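# Press the gauge pin on the magnet-marked fixture post

## Task

Find the single post on the checking fixture that has a yellow magnet on it, drive that post's gauge pin fully inward and keep it pressed for one second (it may spring back out afterwards), without disturbing the other three pins or shifting the magnet.

## Robot and tools

Robot: two UR20-type arms, left_arm and right_arm, each carrying a Robotiq 2F-85 parallel gripper and a wrist camera (cam_left_wrist, cam_right_wrist, 896x504). In the scene frame the origin sits at table height midway between the nominal bases, +z points up, +x points out over the table, and left_arm is on the +y side. Calibrated bases: left_arm at (+0.060, +0.928, 0) m, right_arm at (-0.064, -0.817, 0) m, each turned very slightly about z. A camera stand is fixed behind the arms.

Frames: hand positions, orientations, velocities and Hand targets are reported in each arm's own base frame. Motion offsets are taken along the current Hand target's own axes. On the gripper, +z runs along the fingers, the fingers close along y, and a block projects about 10 cm toward +x. end_effector_position is the point between the pads when shut; closed fingertips extend about 19 mm past it (6 mm when fully open). Wrist force and torque are given in the end effector's x y z axes, as a force from whatever is touched back into the arm.

The 18-number row (shared by execute_actions and move): one flat list covering both arms, values in [-1, 1]. Order: left dx, dy, dz, rx, ry, rz, left gripper position, force_limit, speed, then the identical nine for the right arm. dx..rz are an offset, not a pose: a displacement from the arm's Hand target as it stood when the action or move began, along that target's axes. Scale: 1.0 = 0.6 m for dx, dy, dz and 180 degrees for the rotation vector rx, ry, rz. Sending the same offset twice moves the arm twice. Six zeros re-request the current Hand target. Gripper position is absolute: +1 fully open (85 mm), about -0.8 pads touching, -1 closes until blocked. force_limit and speed are also in [-1, 1] (speed -1 about 20 mm/s, 0 about 85, +1 about 150); both begin at +1. Always resend an idle gripper's previous three numbers, because 0 is itself a command. Orientation commands are clipped to within 32 degrees of the measured orientation per control step.

execute_actions(actions, cameras): actions is a list of actions; each action is up to 15 rows, one per 1/30 s step, and a short action repeats its final row to fill 15 steps. Every row in an action counts from that action's start pose. An empty actions list returns state plus all camera images. cameras: list of names, ["all"], or []; an unknown name voids the call.

move(target, speed, blend, stop_force, zero, blocking, cameras): straight-line paths to target, one 18-number row or a list of up to 15 rows, every row counted from the same starting Hand targets. speed in m/s, 0.002 to 4.2 (default 0.25), turning up to twice that in rad/s; one value or one per target. blend in metres rounds corners in a list. stop_force in N, 6 to 120, stops an arm when its wrist senses that much push against its travel; zero (default true) re-zeroes the moving arms first; blocking=false returns after about 0.5 s and cannot be combined with stop_force. Paths do not avoid obstacles, last at most 10 s, and the result ends with a move: line (done, off_target, moving, held, fault) plus limits such as paced or held. Route around an arm's own base, not near it.

wait(seconds 0 to 10): holds the last commands. stop(): brakes a running move. zoom_image(camera, region [x0, y0, x1, y1] pixels, at most 504 by 504): closer look at the newest image of one wrist camera. zero_wrist_force(arm): re-zeroes that arm's wrist sensor. read_manual(section): licence texts only. finished_scene(scene): ends the scene; give the current scene's number, and make no further calls in that reply.

Results: end_effector_position (m), quaternion, velocities, Hand target (last commanded pose after clipping; the next offsets count from it), Joint positions and torques, Tool commands, gripper position_measured in counts (3 open, 78 about 60 mm, 130 about 40 mm, 180 about 20 mm, 230 pads meet), object_status (0 moving, 1 blocked while opening, 2 blocked while closing, i.e. gripping, 3 reached target or fully shut), Wrist force/torque plus the peak since last shown, motor temperatures, and step readings of end_effector_position. Joint velocities may read within noise when still. Grippers often rest a bit short of Hand target; send the gap as an offset.

Cautions: each arm is stiff, so aiming even slightly beyond a firm surface can trigger a force fault (about 150 N on any part) or a torque fault (joint load limits 678, 678, 398, 98.4, 98.4, 98.4 N m), which freezes the arm 10 s. For the pin, approach slowly with a modest stop_force, press only as deep as the pin travels, hold about a second, then back off. A stopped arm keeps pushing until commanded away; to release, command a target back past the gripper. Avoid contact between the two arms, hard hits, dropping or knocking anything off the table, disturbing the magnet or other pins. Stretched arms or pushing at unreachable poses heat motors; at 85 °C an arm locks for 30 to 60 s.

Each tool is called after "Request:" as name([rows], argument=value, ...), one row to a line, values as JSON.

## Session

Request:
execute_actions(actions=[])

Scene clock: 0.00 s.
left_arm: end_effector_position=(+1.6020, +0.5513, +0.3701) position_measured=3 object_status=3 end_effector_quat_wxyz=(-0.049, +0.940, +0.190, +0.279) | right_arm: end_effector_position=(+0.4481, +0.4679, +0.3319) position_measured=3 object_status=3 end_effector_quat_wxyz=(-0.272, +0.502, +0.649, +0.503)
Joint positions: left_arm=[0.193 -0.686 0.985 -2.439 -1.472 -3.319] | right_arm=[4.007 -1.969 -2.772 1.193 2.076 2.519]
Joint velocities: within noise
Joint torques (N m): no reading
Motor temperatures (°C): left_arm=[24 35 26 39 34 34] | right_arm=[28 36 36 37 34 38]
Wrist force (N): no reading
Wrist torque (N m): no reading
Wrist force, peak (N): no reading
Hand target: left_arm +1.6020, +0.5513, +0.3701; -0.049, +0.940, +0.190, +0.279 | right_arm +0.4481, +0.4679, +0.3319; -0.272, +0.502, +0.649, +0.503
Tool commands: left_gripper/position=+1.0 left_gripper/force_limit=+1.0 left_gripper/speed=+1.0 right_gripper/position=+1.0 right_gripper/force_limit=+1.0 right_gripper/speed=+1.0
camera_calibration:
cam_left_wrist: T_world_to_cam=[[0.359759, -0.933045, -0.000644322, -0.0546982], [-0.905937, -0.349141, -0.239538, 1.75183], [0.223274, 0.0867594, -0.970887, 0.0836019], [0, 0, 0, 1]] pos_world=[1.58806, 0.553346, 0.500761]
cam_right_wrist: T_world_to_cam=[[0.936397, -0.0141338, 0.350658, -0.517198], [0.256442, -0.654562, -0.711187, 0.443258], [0.239579, 0.755877, -0.609305, -0.132345], [0, 0, 0, 1]] pos_world=[0.40234, 0.382866, 0.41596]

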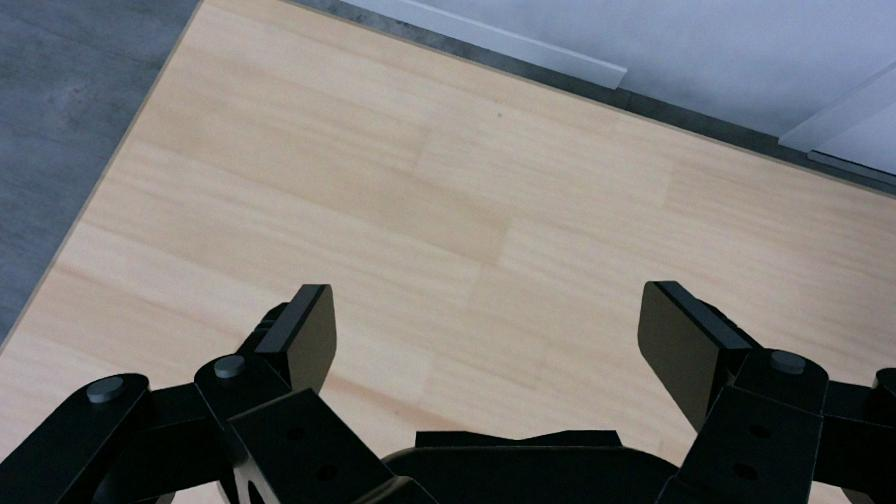

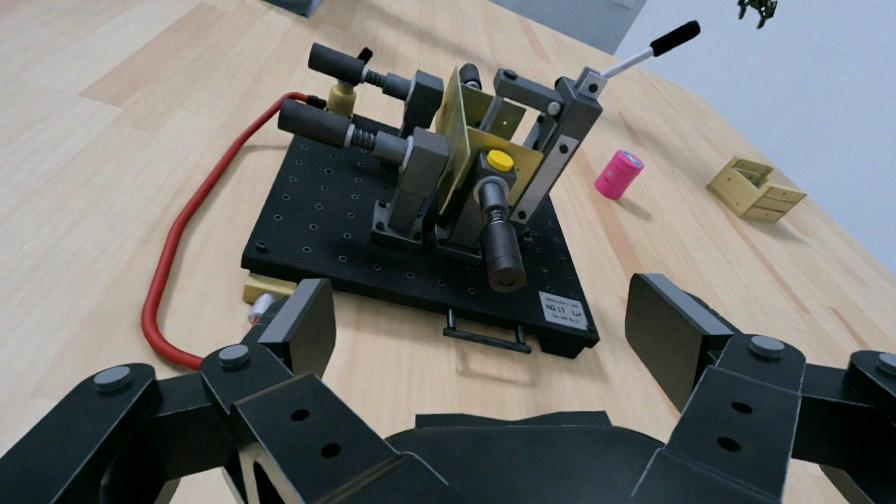

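Request:
move(target=[0,0,0,0,0,0,1,1,1,-0.272,0.112,0.278,0.027,0.121,0.122,-1,-1,0], cameras=["cam_right_wrist"])

Scene clock: 2.37 s.
left_arm: end_effector_position=(+1.6020, +0.5513, +0.3701) position_measured=3 object_status=3 end_effector_quat_wxyz=(-0.049, +0.940, +0.190, +0.279) | right_arm: end_effector_position=(+0.5244, +0.5148, +0.2385) position_measured=232 object_status=3 end_effector_quat_wxyz=(-0.394, +0.507, +0.579, +0.502)
Joint positions: left_arm=[0.193 -0.686 0.985 -2.439 -1.472 -3.319] | right_arm=[3.873 -2.327 -2.568 1.494 2.339 2.774]
Joint torques (N m): left_arm=[-0.99 -274.59 -104.83 -12.04 1.56 -0.81] | right_arm=[25.05 167.86 -23.42 2.39 -2.54 -8.39]
Wrist force (N): left_arm=[0.3 0.0 -0.1] | right_arm=[-0.8 -0.8 -0.5]
Wrist torque (N m): left_arm=[0.00 -0.05 0.00] | right_arm=[-0.35 0.35 -0.04]
Wrist force, peak (N): left_arm=[0.6 -0.5 -0.3] | right_arm=[-15.9 6.1 9.2]
Hand target: left_arm +1.6020, +0.5513, +0.3701; -0.049, +0.940, +0.190, +0.279 | right_arm +0.5244, +0.5148, +0.2385; -0.394, +0.507, +0.579, +0.502 (not the last commanded pose)
Off the commanded pose: left_arm 0.000 m, 0 deg | right_arm 0.113 m, 15 deg.
move: held (right_arm; a check stopped the path); limits=held
pose unreachable (right arm): on one or more control steps of this call, first in action 0 (counted from 0), this arm could not follow its commanded pose, so it was not sent that pose on those steps. It may still have moved: this result reports where it is.
cause: moving toward the commanded pose would bring two parts of the arm too close to each other (its gripper and another part of the arm, with joints 4 (wrist 1) to 6 (wrist 3) between them, 14 mm apart when it was first held).
camera_calibration:
cam_right_wrist: T_world_to_cam=[[0.988381, -0.017654, 0.15097, -0.53297], [0.122605, -0.494475, -0.860501, 0.411254], [0.089842, 0.869012, -0.486565, -0.251914], [0, 0, 0, 1]] pos_world=[0.498988, 0.412862, 0.311775]
Images, in order (width x height): cam_right_wrist 896x504.

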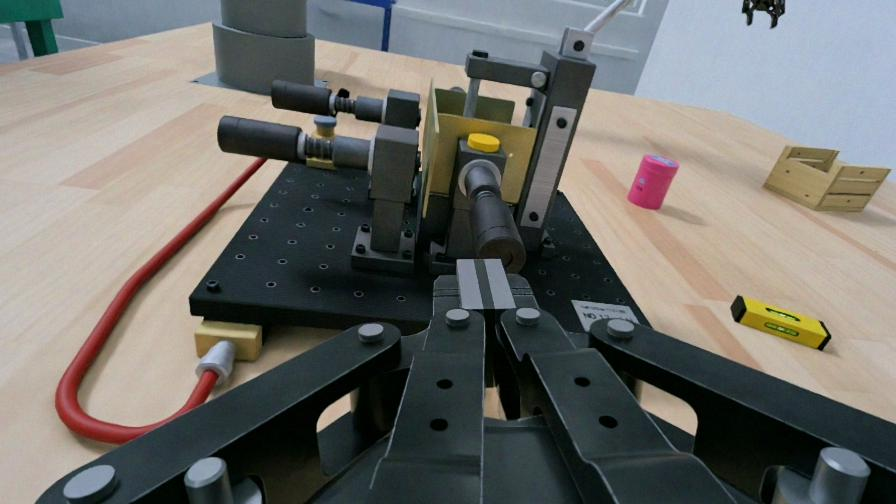

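Request:
move(target=[0,0,0,0,0,0,1,1,1,-0.153,0.065,0.277,0,0,0,-1,-1,0], cameras=["cam_right_wrist"])

Scene clock: 4.23 s.
left_arm: end_effector_position=(+1.6020, +0.5513, +0.3701) position_measured=3 object_status=3 end_effector_quat_wxyz=(-0.049, +0.940, +0.190, +0.279) | right_arm: end_effector_position=(+0.5741, +0.6312, +0.1478) position_measured=232 object_status=3 end_effector_quat_wxyz=(-0.394, +0.507, +0.579, +0.502)
Joint positions: left_arm=[0.193 -0.686 0.985 -2.439 -1.472 -3.319] | right_arm=[3.961 -2.466 -2.399 1.483 2.255 2.802]
Joint torques (N m): left_arm=[-5.1 -271.93 -101.61 -11.73 1.19 -1.28] | right_arm=[2.8 160.74 0.03 6.07 1.24 -0.25]
Wrist force (N): left_arm=[0.4 -0.2 0.0] | right_arm=[1.2 -1.9 0.3]
Wrist torque (N m): left_arm=[-0.04 -0.06 0.00] | right_arm=[-0.51 0.02 -0.25]
Wrist force, peak (N): left_arm=[0.5 0.1 -0.1] | right_arm=[-14.5 -0.7 10.6]
Hand target: left_arm +1.6020, +0.5513, +0.3701; -0.049, +0.940, +0.190, +0.279 | right_arm +0.5741, +0.6312, +0.1478; -0.394, +0.507, +0.579, +0.502 (not the last commanded pose)
Tool commands: left_gripper/position=+1.0 left_gripper/force_limit=+1.0 left_gripper/speed=+1.0 right_gripper/position=-1.0 right_gripper/force_limit=-1.0 right_gripper/speed=+0.003922
Off the commanded pose: left_arm 0.000 m, 0 deg | right_arm 0.038 m, 0 deg.
FORCE FAULT: contact force on the right arm reached its limit, and that arm stopped. The contact can be on any part of that arm, not only on its tool. That arm's remaining commands of this call were not run. That arm is still stopped at the end of this call. That arm stays stopped for about 10 more seconds. Until then a move that you send moves the other arm only, and its call returns only when the move has ended. Once the stop has ended, the next robot result says so. If the stop ends while you think or write, that arm runs what you send next, counted from a new Hand target: where the arm stands when the stop ends. While its stop runs, that arm takes no new command, but its gripper still runs the gripper command that each later call begins with. Until it ends, the stop uses up actions while you think or wait. An arm that is not stopped still takes commands.
move: fault (right_arm)
camera_calibration:
cam_right_wrist: T_world_to_cam=[[0.988449, -0.0166237, 0.150637, -0.566965], [0.122781, -0.494837, -0.860268, 0.384836], [0.0888418, 0.868827, -0.48708, -0.400949], [0, 0, 0, 1]] pos_world=[0.548787, 0.529361, 0.221174]
Images, in order (width x height): cam_right_wrist 896x504.

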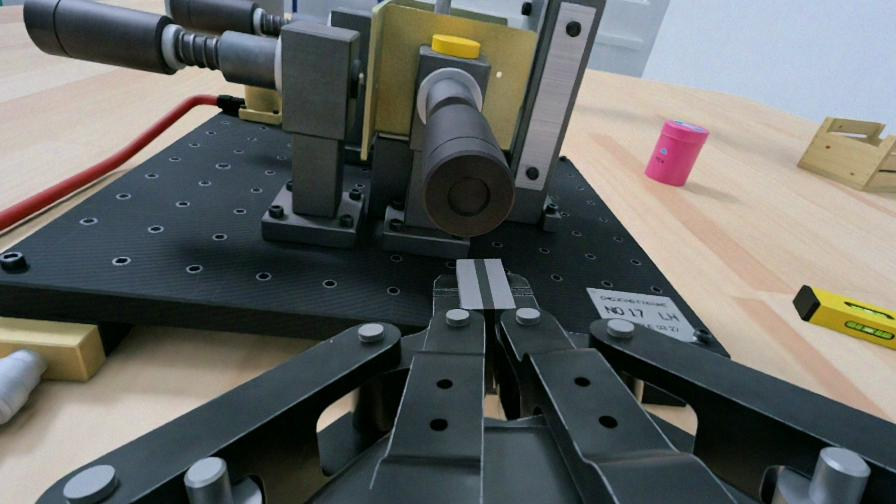

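Request:
wait(seconds=10)

Request:
wait(seconds=1)

Request:
move(target=[0,0,0,0,0,0,1,1,1,0.045,0.009,-0.025,0,-0.122,0,-1,-1,0], cameras=["cam_right_wrist"])

Scene clock: 15.27 s.
left_arm: end_effector_position=(+1.6020, +0.5513, +0.3701) position_measured=3 object_status=3 end_effector_quat_wxyz=(-0.049, +0.940, +0.190, +0.279) | right_arm: end_effector_position=(+0.5741, +0.6312, +0.1478) position_measured=232 object_status=3 end_effector_quat_wxyz=(-0.394, +0.507, +0.579, +0.502)
Joint positions: left_arm=[0.193 -0.686 0.985 -2.439 -1.472 -3.319] | right_arm=[3.961 -2.466 -2.399 1.483 2.255 2.802]
Joint torques (N m): left_arm=[-3.49 -273.04 -103.42 -10.82 1 -0.73] | right_arm=[2.24 160.23 1.31 6.11 1.02 -0.85]
Wrist force (N): left_arm=[0.0 -0.1 -0.3] | right_arm=[1.0 -1.9 0.3]
Wrist torque (N m): left_arm=[-0.01 0.00 0.00] | right_arm=[-0.51 0.06 -0.25]
Wrist force, peak (N): left_arm=[0.6 -0.3 -0.3] | right_arm=[1.3 -2.2 0.7]
Hand target: left_arm +1.6020, +0.5513, +0.3701; -0.049, +0.940, +0.190, +0.279 | right_arm +0.5741, +0.6312, +0.1478; -0.394, +0.507, +0.579, +0.502 (not the last commanded pose)
Tool commands: left_gripper/position=+1.0 left_gripper/force_limit=+1.0 left_gripper/speed=+1.0 right_gripper/position=-1.0 right_gripper/force_limit=-1.0 right_gripper/speed=+0.003922
Off the commanded pose: left_arm 0.000 m, 0 deg | right_arm 0.038 m, 0 deg.
FORCE FAULT, CONTINUED: the right arm's stop, for the force fault that an earlier result reported, is over. The rest of the stop counts as 20 of the actions that you can send in this scene. During its stop the right arm's controller moved it back a little. That arm's target is now where it stood when the stop ended, not its last command. That arm accepts commands again.
wait: 10.00 s; at rest from the start

Scene clock: 16.27 s.
left_arm: end_effector_position=(+1.6020, +0.5513, +0.3701) position_measured=3 object_status=3 end_effector_quat_wxyz=(-0.049, +0.940, +0.190, +0.279) | right_arm: end_effector_position=(+0.5741, +0.6312, +0.1478) position_measured=232 object_status=3 end_effector_quat_wxyz=(-0.394, +0.507, +0.579, +0.502)
Joint positions: left_arm=[0.193 -0.686 0.985 -2.439 -1.472 -3.319] | right_arm=[3.961 -2.466 -2.399 1.483 2.255 2.802]
Joint torques (N m): left_arm=[-3.35 -277.55 -102.47 -11.37 1.9 -1.09] | right_arm=[4.1 165.39 -6.92 6.99 0.4 -0.62]
Wrist force (N): left_arm=[0.3 -0.1 -0.1] | right_arm=[1.3 -2.1 0.4]
Wrist torque (N m): left_arm=[-0.01 -0.06 0.00] | right_arm=[-0.54 0.02 -0.25]
Wrist force, peak (N): left_arm=[0.4 -0.2 -0.3] | right_arm=[1.3 -2.1 0.4]
Hand target: left_arm +1.6020, +0.5513, +0.3701; -0.049, +0.940, +0.190, +0.279 | right_arm +0.5741, +0.6312, +0.1478; -0.394, +0.507, +0.579, +0.502 (not the last commanded pose)
Tool commands: left_gripper/position=+1.0 left_gripper/force_limit=+1.0 left_gripper/speed=+1.0 right_gripper/position=-1.0 right_gripper/force_limit=-1.0 right_gripper/speed=+0.003922
Off the commanded pose: left_arm 0.000 m, 0 deg | right_arm 0.038 m, 0 deg.
wait: 1.00 s; at rest by 0.17 s

Scene clock: 17.73 s.
left_arm: end_effector_position=(+1.6020, +0.5513, +0.3701) position_measured=3 object_status=3 end_effector_quat_wxyz=(-0.049, +0.940, +0.190, +0.279) | right_arm: end_effector_position=(+0.5738, +0.6215, +0.1776) position_measured=232 object_status=3 end_effector_quat_wxyz=(-0.277, +0.593, +0.643, +0.396)
Joint positions: left_arm=[0.193 -0.686 0.985 -2.439 -1.472 -3.319] | right_arm=[4.029 -2.152 -2.515 0.89 2.028 2.611]
Joint torques (N m): left_arm=[3.18 -273.37 -102.14 -11.46 0.72 -1.07] | right_arm=[22.9 159.54 33.57 4.26 -2.71 -7.74]
Wrist force (N): left_arm=[0.3 0.0 -0.1] | right_arm=[0.5 0.0 1.5]
Wrist torque (N m): left_arm=[0.01 -0.05 0.00] | right_arm=[0.05 0.11 -0.03]
Wrist force, peak (N): left_arm=[0.6 0.1 -0.2] | right_arm=[-0.6 -1.8 0.6]
Hand target: left_arm +1.6020, +0.5513, +0.3701; -0.049, +0.940, +0.190, +0.279 | right_arm +0.5739, +0.6216, +0.1776; -0.277, +0.593, +0.644, +0.396
Off the commanded pose: left_arm 0.000 m, 0 deg | right_arm 0.000 m, 0 deg.
move: done
camera_calibration:
cam_right_wrist: T_world_to_cam=[[0.987947, -0.0283214, 0.152177, -0.564111], [0.0726006, -0.783493, -0.617144, 0.570669], [0.136708, 0.620754, -0.771994, -0.20069], [0, 0, 0, 1]] pos_world=[0.543317, 0.555718, 0.283098]
Images, in order (width x height): cam_right_wrist 896x504.

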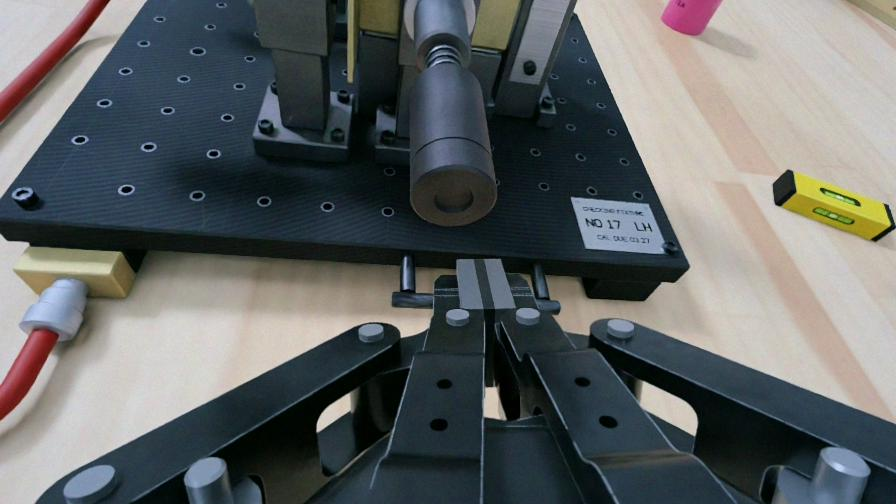

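Request:
move(target=[0,0,0,0,0,0,1,1,1,-0.0102,-0.0175,0.0222,0,0,0,-1,-1,0])

Request:
move(target=[0,0,0,0,0,0,1,1,1,0.0818,-0.0042,0.1255,0,0,0,-1,-1,0], speed=0.014, stop_force=60, cameras=["cam_right_wrist"])

Scene clock: 19.13 s.
left_arm: end_effector_position=(+1.6020, +0.5513, +0.3701) position_measured=3 object_status=3 end_effector_quat_wxyz=(-0.049, +0.940, +0.190, +0.279) | right_arm: end_effector_position=(+0.5660, +0.6296, +0.1637) position_measured=232 object_status=3 end_effector_quat_wxyz=(-0.277, +0.593, +0.644, +0.396)
Joint positions: left_arm=[0.193 -0.686 0.985 -2.439 -1.472 -3.319] | right_arm=[4.047 -2.181 -2.516 0.925 2.013 2.623]
Joint torques (N m): left_arm=[2.03 -270.76 -100.59 -10.86 1.18 -1.1] | right_arm=[20.85 118.33 -2.73 16.41 -3.71 5.74]
Wrist force (N): left_arm=[0.3 -0.1 -0.2] | right_arm=[0.7 0.1 1.4]
Wrist torque (N m): left_arm=[-0.01 -0.06 0.00] | right_arm=[0.17 0.05 -0.42]
Wrist force, peak (N): left_arm=[0.5 -0.3 0.1] | right_arm=[0.5 0.0 1.8]
Hand target: left_arm +1.6020, +0.5513, +0.3701; -0.049, +0.940, +0.190, +0.279 | right_arm +0.5660, +0.6296, +0.1636; -0.277, +0.593, +0.644, +0.396
Off the commanded pose: left_arm 0.000 m, 0 deg | right_arm 0.000 m, 0 deg.
move: done

Scene clock: 24.00 s.
left_arm: end_effector_position=(+1.6020, +0.5513, +0.3701) position_measured=3 object_status=3 end_effector_quat_wxyz=(-0.049, +0.940, +0.190, +0.279) | right_arm: end_effector_position=(+0.5654, +0.6811, +0.1636) position_measured=232 object_status=3 end_effector_quat_wxyz=(-0.277, +0.593, +0.644, +0.396)
Joint positions: left_arm=[0.193 -0.686 0.985 -2.439 -1.472 -3.319] | right_arm=[4.098 -2.186 -2.471 0.899 1.972 2.656]
Joint torques (N m): left_arm=[-1.23 -272.81 -100.25 -11.49 1.57 -0.89] | right_arm=[16.36 132.03 38.42 15.59 9.48 -6.43]
Wrist force (N): left_arm=[0.2 0.0 0.1] | right_arm=[-23.3 -2.0 -52.8]
Wrist torque (N m): left_arm=[0.00 -0.04 0.00] | right_arm=[0.56 0.22 -0.43]
Wrist force, peak (N): left_arm=[0.5 -0.1 -0.5] | right_arm=[-38.3 -5.8 -111.9]
Hand target: left_arm +1.6020, +0.5513, +0.3701; -0.049, +0.940, +0.190, +0.279 | right_arm +0.5654, +0.6811, +0.1636; -0.277, +0.593, +0.644, +0.396 (not the last commanded pose)
Off the commanded pose: left_arm 0.000 m, 0 deg | right_arm 0.038 m, 0 deg.
move: contact (right_arm)
camera_calibration:
cam_right_wrist: T_world_to_cam=[[0.987946, -0.0283116, 0.15219, -0.552002], [0.0726053, -0.783543, -0.61708, 0.609346], [0.136718, 0.620692, -0.772043, -0.2473], [0, 0, 0, 1]] pos_world=[0.534917, 0.615318, 0.269098]
Images, in order (width x height): cam_right_wrist 896x504.

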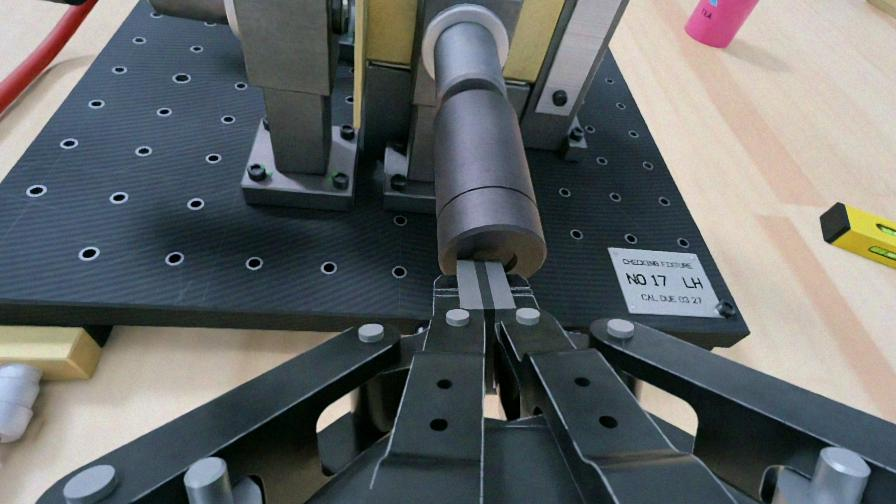

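Request:
wait(seconds=1.2)

Request:
move(target=[0,0,0,0,0,0,1,1,1,-0.0726,0.0022,-0.1118,0,0,0,-1,-1,0], speed=0.1)

Request:
finished_scene(scene=2)

Scene clock: 25.40 s.
left_arm: end_effector_position=(+1.6020, +0.5513, +0.3701) position_measured=3 object_status=3 end_effector_quat_wxyz=(-0.049, +0.940, +0.190, +0.279) | right_arm: end_effector_position=(+0.5654, +0.6811, +0.1636) position_measured=232 object_status=3 end_effector_quat_wxyz=(-0.277, +0.593, +0.644, +0.396)
Joint positions: left_arm=[0.193 -0.686 0.985 -2.439 -1.472 -3.319] | right_arm=[4.098 -2.186 -2.471 0.899 1.972 2.656]
Joint torques (N m): left_arm=[0.93 -274.4 -101.28 -11.27 1.74 -0.84] | right_arm=[8.75 143.54 36.59 15.53 9.35 -6.65]
Wrist force (N): left_arm=[0.2 0.0 -0.3] | right_arm=[-21.7 -1.5 -50.8]
Wrist torque (N m): left_arm=[0.00 -0.04 0.00] | right_arm=[0.61 0.17 -0.43]
Wrist force, peak (N): left_arm=[0.7 -0.2 0.0] | right_arm=[-23.0 -2.2 -52.8]
Hand target: left_arm +1.6020, +0.5513, +0.3701; -0.049, +0.940, +0.190, +0.279 | right_arm +0.5654, +0.6811, +0.1636; -0.277, +0.593, +0.644, +0.396 (not the last commanded pose)
Tool commands: left_gripper/position=+1.0 left_gripper/force_limit=+1.0 left_gripper/speed=+1.0 right_gripper/position=-1.0 right_gripper/force_limit=-1.0 right_gripper/speed=+0.0
Off the commanded pose: left_arm 0.000 m, 0 deg | right_arm 0.038 m, 0 deg.
wait: 1.20 s; at rest from the start

Scene clock: 26.67 s.
left_arm: end_effector_position=(+1.6020, +0.5513, +0.3701) position_measured=3 object_status=3 end_effector_quat_wxyz=(-0.049, +0.940, +0.190, +0.279) | right_arm: end_effector_position=(+0.5653, +0.6013, +0.1635) position_measured=232 object_status=3 end_effector_quat_wxyz=(-0.277, +0.593, +0.644, +0.396)
Joint positions: left_arm=[0.193 -0.686 0.985 -2.439 -1.472 -3.319] | right_arm=[4.018 -2.179 -2.541 0.94 2.037 2.604]
Joint torques (N m): left_arm=[0.45 -274.65 -99.64 -11.27 1.2 -1.62] | right_arm=[-21.2 155.85 -5.26 15.46 7.58 -6.67]
Wrist force (N): left_arm=[0.1 0.2 -0.1] | right_arm=[0.1 -0.8 1.7]
Wrist torque (N m): left_arm=[0.03 -0.01 0.00] | right_arm=[-0.07 0.18 0.01]
Wrist force, peak (N): left_arm=[0.5 -0.3 0.0] | right_arm=[-21.0 -1.7 -49.9]
Hand target: left_arm +1.6020, +0.5513, +0.3701; -0.049, +0.940, +0.190, +0.279 | right_arm +0.5653, +0.6011, +0.1635; -0.277, +0.593, +0.644, +0.396
Off the commanded pose: left_arm 0.000 m, 0 deg | right_arm 0.000 m, 0 deg.
move: done

The scene is finished: the task was done.


## Next scene

The same job, from a new start.

Request:
execute_actions(actions=[])

Scene clock: 0.00 s.
left_arm: end_effector_position=(+0.3071, -0.4220, +0.1602) position_measured=3 object_status=3 end_effector_quat_wxyz=(+0.066, +0.956, -0.074, +0.275) | right_arm: end_effector_position=(+0.4900, -0.3027, +0.2369) position_measured=3 object_status=3 end_effector_quat_wxyz=(+0.548, -0.467, -0.511, -0.471)
Joint positions: left_arm=[-1.763 -1.739 2.857 -2.766 -1.003 1.555] | right_arm=[2.511 -2.074 -2.06 -2.212 2.389 -0.015]
Joint velocities: within noise
Joint torques (N m): no reading
Motor temperatures (°C): left_arm=[24 35 26 38 34 33] | right_arm=[28 35 35 36 33 38]
Wrist force (N): no reading
Wrist torque (N m): no reading
Wrist force, peak (N): no reading
Hand target: left_arm +0.3071, -0.4220, +0.1602; +0.066, +0.956, -0.074, +0.275 | right_arm +0.4900, -0.3027, +0.2369; +0.548, -0.467, -0.511, -0.471
Tool commands: left_gripper/position=+1.0 left_gripper/force_limit=+1.0 left_gripper/speed=+1.0 right_gripper/position=+1.0 right_gripper/force_limit=+1.0 right_gripper/speed=+1.0
camera_calibration:
cam_left_wrist: T_world_to_cam=[[-0.204299, -0.976285, 0.0716159, -0.353754], [-0.955218, 0.182823, -0.232669, 0.427195], [0.214058, -0.115943, -0.969916, 0.170568], [0, 0, 0, 1]] pos_world=[0.299281, -0.40369, 0.290166]
cam_right_wrist: T_world_to_cam=[[0.98966, 0.130322, -0.059914, -0.419077], [-0.0206188, -0.284112, -0.958569, 0.167032], [-0.141945, 0.949893, -0.278487, 0.549542], [0, 0, 0, 1]] pos_world=[0.496192, -0.419935, 0.288044]

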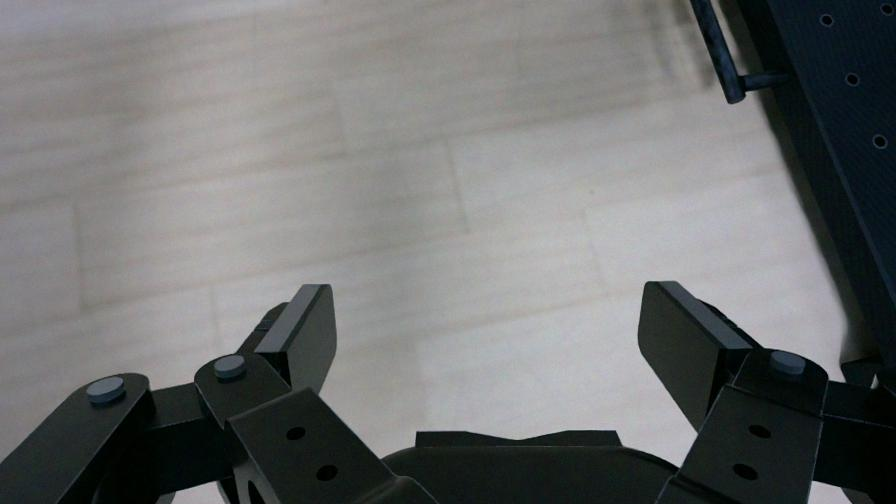

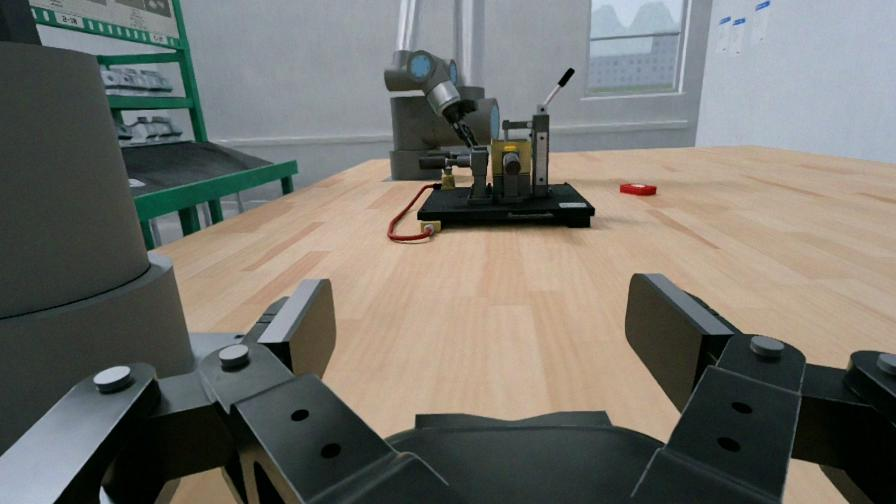

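Request:
zoom_image(camera="cam_right_wrist", region=[400, 60, 620, 240])

Scaled by 2.291 from the camera's 896x504 image, which has a finer 1280x720 frame.

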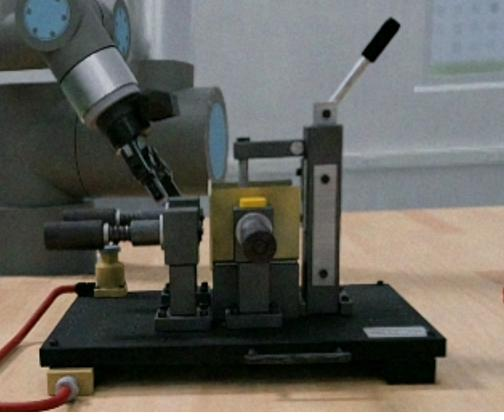

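Request:
move(target=[0,0,0,0,0,0,1,1,1,0.035,0.112,0.795,-0.028,-0.11,0,-1,-1,0], speed=0.35, cameras=["cam_right_wrist"])

Scene clock: 4.17 s.
left_arm: end_effector_position=(+0.3071, -0.4220, +0.1602) position_measured=3 object_status=3 end_effector_quat_wxyz=(+0.066, +0.956, -0.074, +0.275) | right_arm: end_effector_position=(+0.5000, +0.1776, +0.2762) position_measured=232 object_status=3 end_effector_quat_wxyz=(-0.431, +0.564, +0.576, +0.405)
Joint positions: left_arm=[-1.763 -1.739 2.857 -2.766 -1.003 1.555] | right_arm=[3.256 -1.855 -2.724 0.094 2.828 1.829]
Joint torques (N m): left_arm=[3.96 -12.06 -53.93 -9.77 3.7 -1.25] | right_arm=[22.98 52.44 12.2 16.5 1.37 4.34]
Wrist force (N): left_arm=[-0.1 -0.1 -0.2] | right_arm=[-0.9 0.4 1.3]
Wrist torque (N m): left_arm=[-0.02 0.03 0.00] | right_arm=[0.49 0.35 -0.31]
Wrist force, peak (N): left_arm=[0.3 0.3 -0.4] | right_arm=[0.6 1.5 4.7]
Hand target: left_arm +0.3071, -0.4220, +0.1602; +0.066, +0.956, -0.074, +0.275 | right_arm +0.5000, +0.1778, +0.2762; -0.431, +0.564, +0.576, +0.405
Off the commanded pose: left_arm 0.000 m, 0 deg | right_arm 0.000 m, 0 deg.
move: done
camera_calibration:
cam_right_wrist: T_world_to_cam=[[0.998185, 0.0338279, -0.049827, -0.4791], [-0.0202192, -0.591093, -0.80635, 0.353711], [-0.0567295, 0.805894, -0.589336, 0.174535], [0, 0, 0, 1]] pos_world=[0.495284, 0.0846265, 0.364203]
Images, in order (width x height): cam_right_wrist 896x504.

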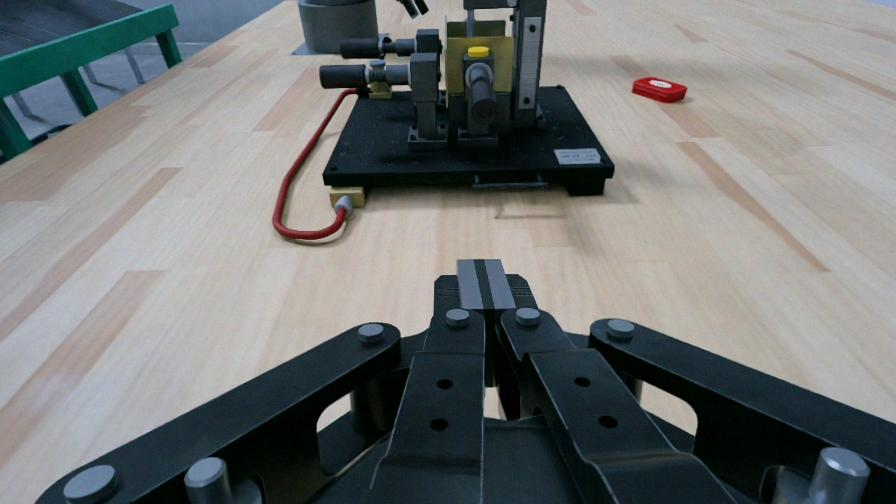

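Request:
move(target=[0,0,0,0,0,0,1,1,1,0.056,0.049,0.718,0,0,0,-1,-1,0], cameras=["cam_right_wrist"])

Scene clock: 7.13 s.
left_arm: end_effector_position=(+0.3071, -0.4220, +0.1602) position_measured=3 object_status=3 end_effector_quat_wxyz=(+0.066, +0.956, -0.074, +0.275) | right_arm: end_effector_position=(+0.5127, +0.5993, +0.1783) position_measured=232 object_status=3 end_effector_quat_wxyz=(-0.431, +0.564, +0.576, +0.405)
Joint positions: left_arm=[-1.763 -1.739 2.857 -2.766 -1.003 1.555] | right_arm=[3.973 -2.341 -2.515 1.298 2.307 2.872]
Joint torques (N m): left_arm=[-0.82 -12.21 -53.64 -9.34 3.65 -1.16] | right_arm=[21.12 127.39 10.88 3.59 -2.33 5.98]
Wrist force (N): left_arm=[-0.2 0.0 -0.1] | right_arm=[0.0 0.0 1.3]
Wrist torque (N m): left_arm=[-0.01 0.03 0.00] | right_arm=[0.30 -0.04 -0.34]
Wrist force, peak (N): left_arm=[0.4 0.1 -0.4] | right_arm=[0.0 0.2 4.3]
Hand target: left_arm +0.3071, -0.4220, +0.1602; +0.066, +0.956, -0.074, +0.275 | right_arm +0.5127, +0.5995, +0.1783; -0.431, +0.564, +0.576, +0.405
Off the commanded pose: left_arm 0.000 m, 0 deg | right_arm 0.000 m, 0 deg.
move: done
camera_calibration:
cam_right_wrist: T_world_to_cam=[[0.998204, 0.0333918, -0.049742, -0.510734], [-0.0204085, -0.591089, -0.806348, 0.524244], [-0.0563274, 0.805915, -0.589346, -0.222476], [0, 0, 0, 1]] pos_world=[0.507984, 0.506226, 0.266203]
Images, in order (width x height): cam_right_wrist 896x504.

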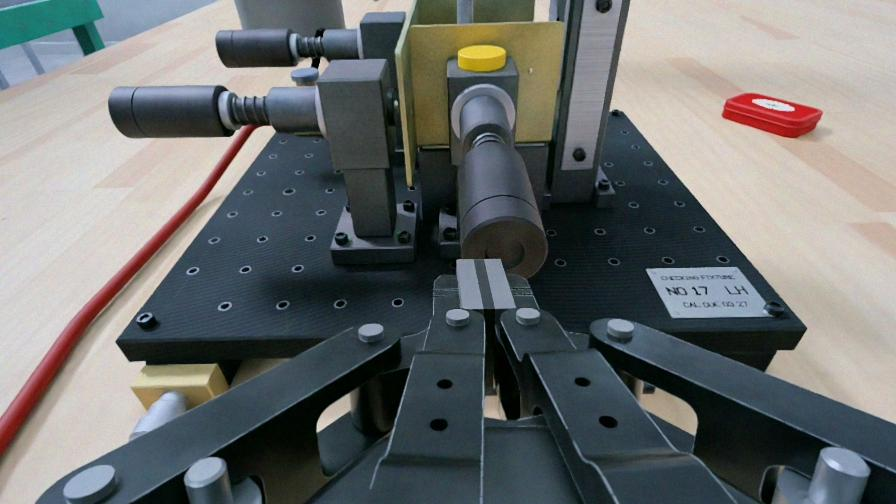

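Request:
move(target=[0,0,0,0,0,0,1,1,1,-0.0247,0.0152,-0.001,0,0,0,-1,-1,0])

Request:
move(target=[0,0,0,0,0,0,1,1,1,0.045,0.002,0.143,0,0,0,-1,-1,0], speed=0.014, stop_force=60, cameras=["cam_right_wrist"])

Scene clock: 8.27 s.
left_arm: end_effector_position=(+0.3071, -0.4220, +0.1602) position_measured=3 object_status=3 end_effector_quat_wxyz=(+0.066, +0.956, -0.074, +0.275) | right_arm: end_effector_position=(+0.5217, +0.5948, +0.1642) position_measured=232 object_status=3 end_effector_quat_wxyz=(-0.431, +0.564, +0.576, +0.405)
Joint positions: left_arm=[-1.763 -1.739 2.857 -2.766 -1.003 1.555] | right_arm=[3.956 -2.366 -2.504 1.305 2.322 2.863]
Joint torques (N m): left_arm=[-2.32 -10.62 -55.4 -10.33 3.03 -1.06] | right_arm=[-29.98 120.83 7.45 12.72 6.95 -6.65]
Wrist force (N): left_arm=[-0.2 -0.2 0.1] | right_arm=[0.2 0.5 0.6]
Wrist torque (N m): left_arm=[-0.04 0.05 0.00] | right_arm=[0.43 -0.06 0.03]
Wrist force, peak (N): left_arm=[0.1 0.0 -0.4] | right_arm=[0.9 -0.4 1.1]
Hand target: left_arm +0.3071, -0.4220, +0.1602; +0.066, +0.956, -0.074, +0.275 | right_arm +0.5218, +0.5947, +0.1641; -0.431, +0.564, +0.576, +0.405
Off the commanded pose: left_arm 0.000 m, 0 deg | right_arm 0.000 m, 0 deg.
move: done

Scene clock: 13.20 s.
left_arm: end_effector_position=(+0.3071, -0.4220, +0.1602) position_measured=3 object_status=3 end_effector_quat_wxyz=(+0.066, +0.956, -0.074, +0.275) | right_arm: end_effector_position=(+0.5206, +0.6491, +0.1641) position_measured=232 object_status=3 end_effector_quat_wxyz=(-0.431, +0.564, +0.576, +0.405)
Joint positions: left_arm=[-1.763 -1.739 2.857 -2.766 -1.003 1.555] | right_arm=[4.019 -2.361 -2.463 1.281 2.264 2.897]
Joint torques (N m): left_arm=[1.43 -15.16 -54.96 -9.65 3.1 -1.24] | right_arm=[23.47 138.6 26.03 6.27 8.14 -7.19]
Wrist force (N): left_arm=[-0.1 0.1 0.0] | right_arm=[-17.5 1.2 -69.1]
Wrist torque (N m): left_arm=[0.02 0.02 0.00] | right_arm=[0.28 0.22 -0.20]
Wrist force, peak (N): left_arm=[0.5 0.1 -0.3] | right_arm=[-28.3 0.9 -132.2]
Hand target: left_arm +0.3071, -0.4220, +0.1602; +0.066, +0.956, -0.074, +0.275 | right_arm +0.5206, +0.6490, +0.1641; -0.431, +0.564, +0.576, +0.405 (not the last commanded pose)
Off the commanded pose: left_arm 0.000 m, 0 deg | right_arm 0.036 m, 0 deg.
move: contact (right_arm)
camera_calibration:
cam_right_wrist: T_world_to_cam=[[0.998204, 0.0333955, -0.0497406, -0.520887], [-0.020413, -0.590977, -0.80643, 0.542431], [-0.0563267, 0.805997, -0.589233, -0.270556], [0, 0, 0, 1]] pos_world=[0.515784, 0.556027, 0.252103]
Images, in order (width x height): cam_right_wrist 896x504.

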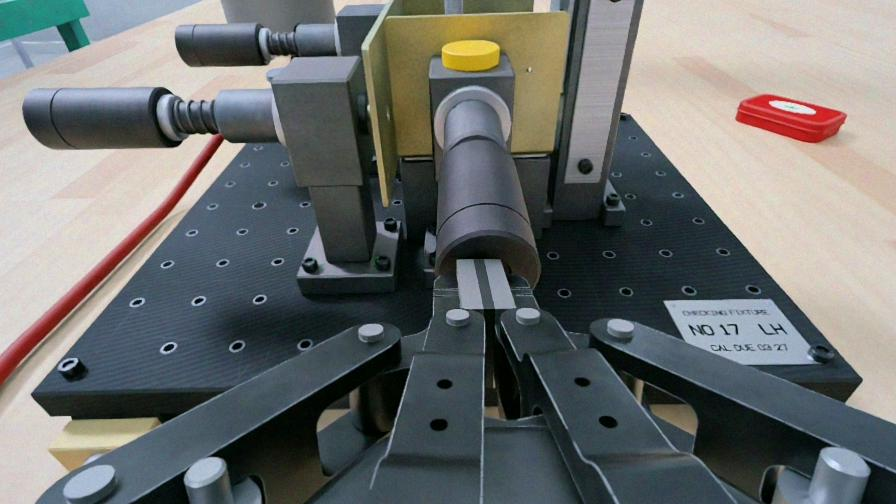

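Fully in.

Request:
wait(seconds=1.2)

Request:
move(target=[0,0,0,0,0,0,1,1,1,-0.04,-0.005,-0.127,0,0,0,-1,-1,0], speed=0.1)

Request:
finished_scene(scene=3)

Scene clock: 14.60 s.
left_arm: end_effector_position=(+0.3071, -0.4220, +0.1602) position_measured=3 object_status=3 end_effector_quat_wxyz=(+0.066, +0.956, -0.074, +0.275) | right_arm: end_effector_position=(+0.5206, +0.6490, +0.1641) position_measured=232 object_status=3 end_effector_quat_wxyz=(-0.431, +0.564, +0.576, +0.405)
Joint positions: left_arm=[-1.763 -1.739 2.857 -2.766 -1.003 1.555] | right_arm=[4.019 -2.361 -2.463 1.281 2.264 2.897]
Joint torques (N m): left_arm=[4.09 -15.01 -56.65 -9.7 3.68 -0.07] | right_arm=[17.93 130.59 21.99 7.49 7.35 -7.81]
Wrist force (N): left_arm=[0.1 0.0 -0.1] | right_arm=[-14.9 0.5 -67.8]
Wrist torque (N m): left_arm=[-0.01 -0.02 0.00] | right_arm=[0.27 0.16 -0.20]
Wrist force, peak (N): left_arm=[0.3 0.3 0.0] | right_arm=[-17.7 1.0 -68.8]
Hand target: left_arm +0.3071, -0.4220, +0.1602; +0.066, +0.956, -0.074, +0.275 | right_arm +0.5206, +0.6490, +0.1641; -0.431, +0.564, +0.576, +0.405 (not the last commanded pose)
Tool commands: left_gripper/position=+1.0 left_gripper/force_limit=+1.0 left_gripper/speed=+1.0 right_gripper/position=-1.0 right_gripper/force_limit=-1.0 right_gripper/speed=+0.0
Off the commanded pose: left_arm 0.000 m, 0 deg | right_arm 0.036 m, 0 deg.
wait: 1.20 s; at rest from the start

Scene clock: 15.87 s.
left_arm: end_effector_position=(+0.3071, -0.4220, +0.1602) position_measured=3 object_status=3 end_effector_quat_wxyz=(+0.066, +0.956, -0.074, +0.275) | right_arm: end_effector_position=(+0.5204, +0.5692, +0.1642) position_measured=232 object_status=3 end_effector_quat_wxyz=(-0.431, +0.564, +0.576, +0.405)
Joint positions: left_arm=[-1.763 -1.739 2.857 -2.766 -1.003 1.555] | right_arm=[3.926 -2.37 -2.525 1.317 2.35 2.845]
Joint torques (N m): left_arm=[3.5 -13.09 -57.87 -9.64 2.4 -1.69] | right_arm=[-25.8 125.93 -21.3 13.31 6.13 -7.72]
Wrist force (N): left_arm=[0.0 0.2 -0.4] | right_arm=[-0.5 -0.5 1.3]
Wrist torque (N m): left_arm=[0.03 0.00 0.00] | right_arm=[0.26 0.11 0.01]
Wrist force, peak (N): left_arm=[0.0 0.4 -0.3] | right_arm=[-15.4 0.8 -66.8]
Hand target: left_arm +0.3071, -0.4220, +0.1602; +0.066, +0.956, -0.074, +0.275 | right_arm +0.5204, +0.5691, +0.1642; -0.431, +0.564, +0.576, +0.405
Off the commanded pose: left_arm 0.000 m, 0 deg | right_arm 0.000 m, 0 deg.
move: done

The scene is finished: the task was done.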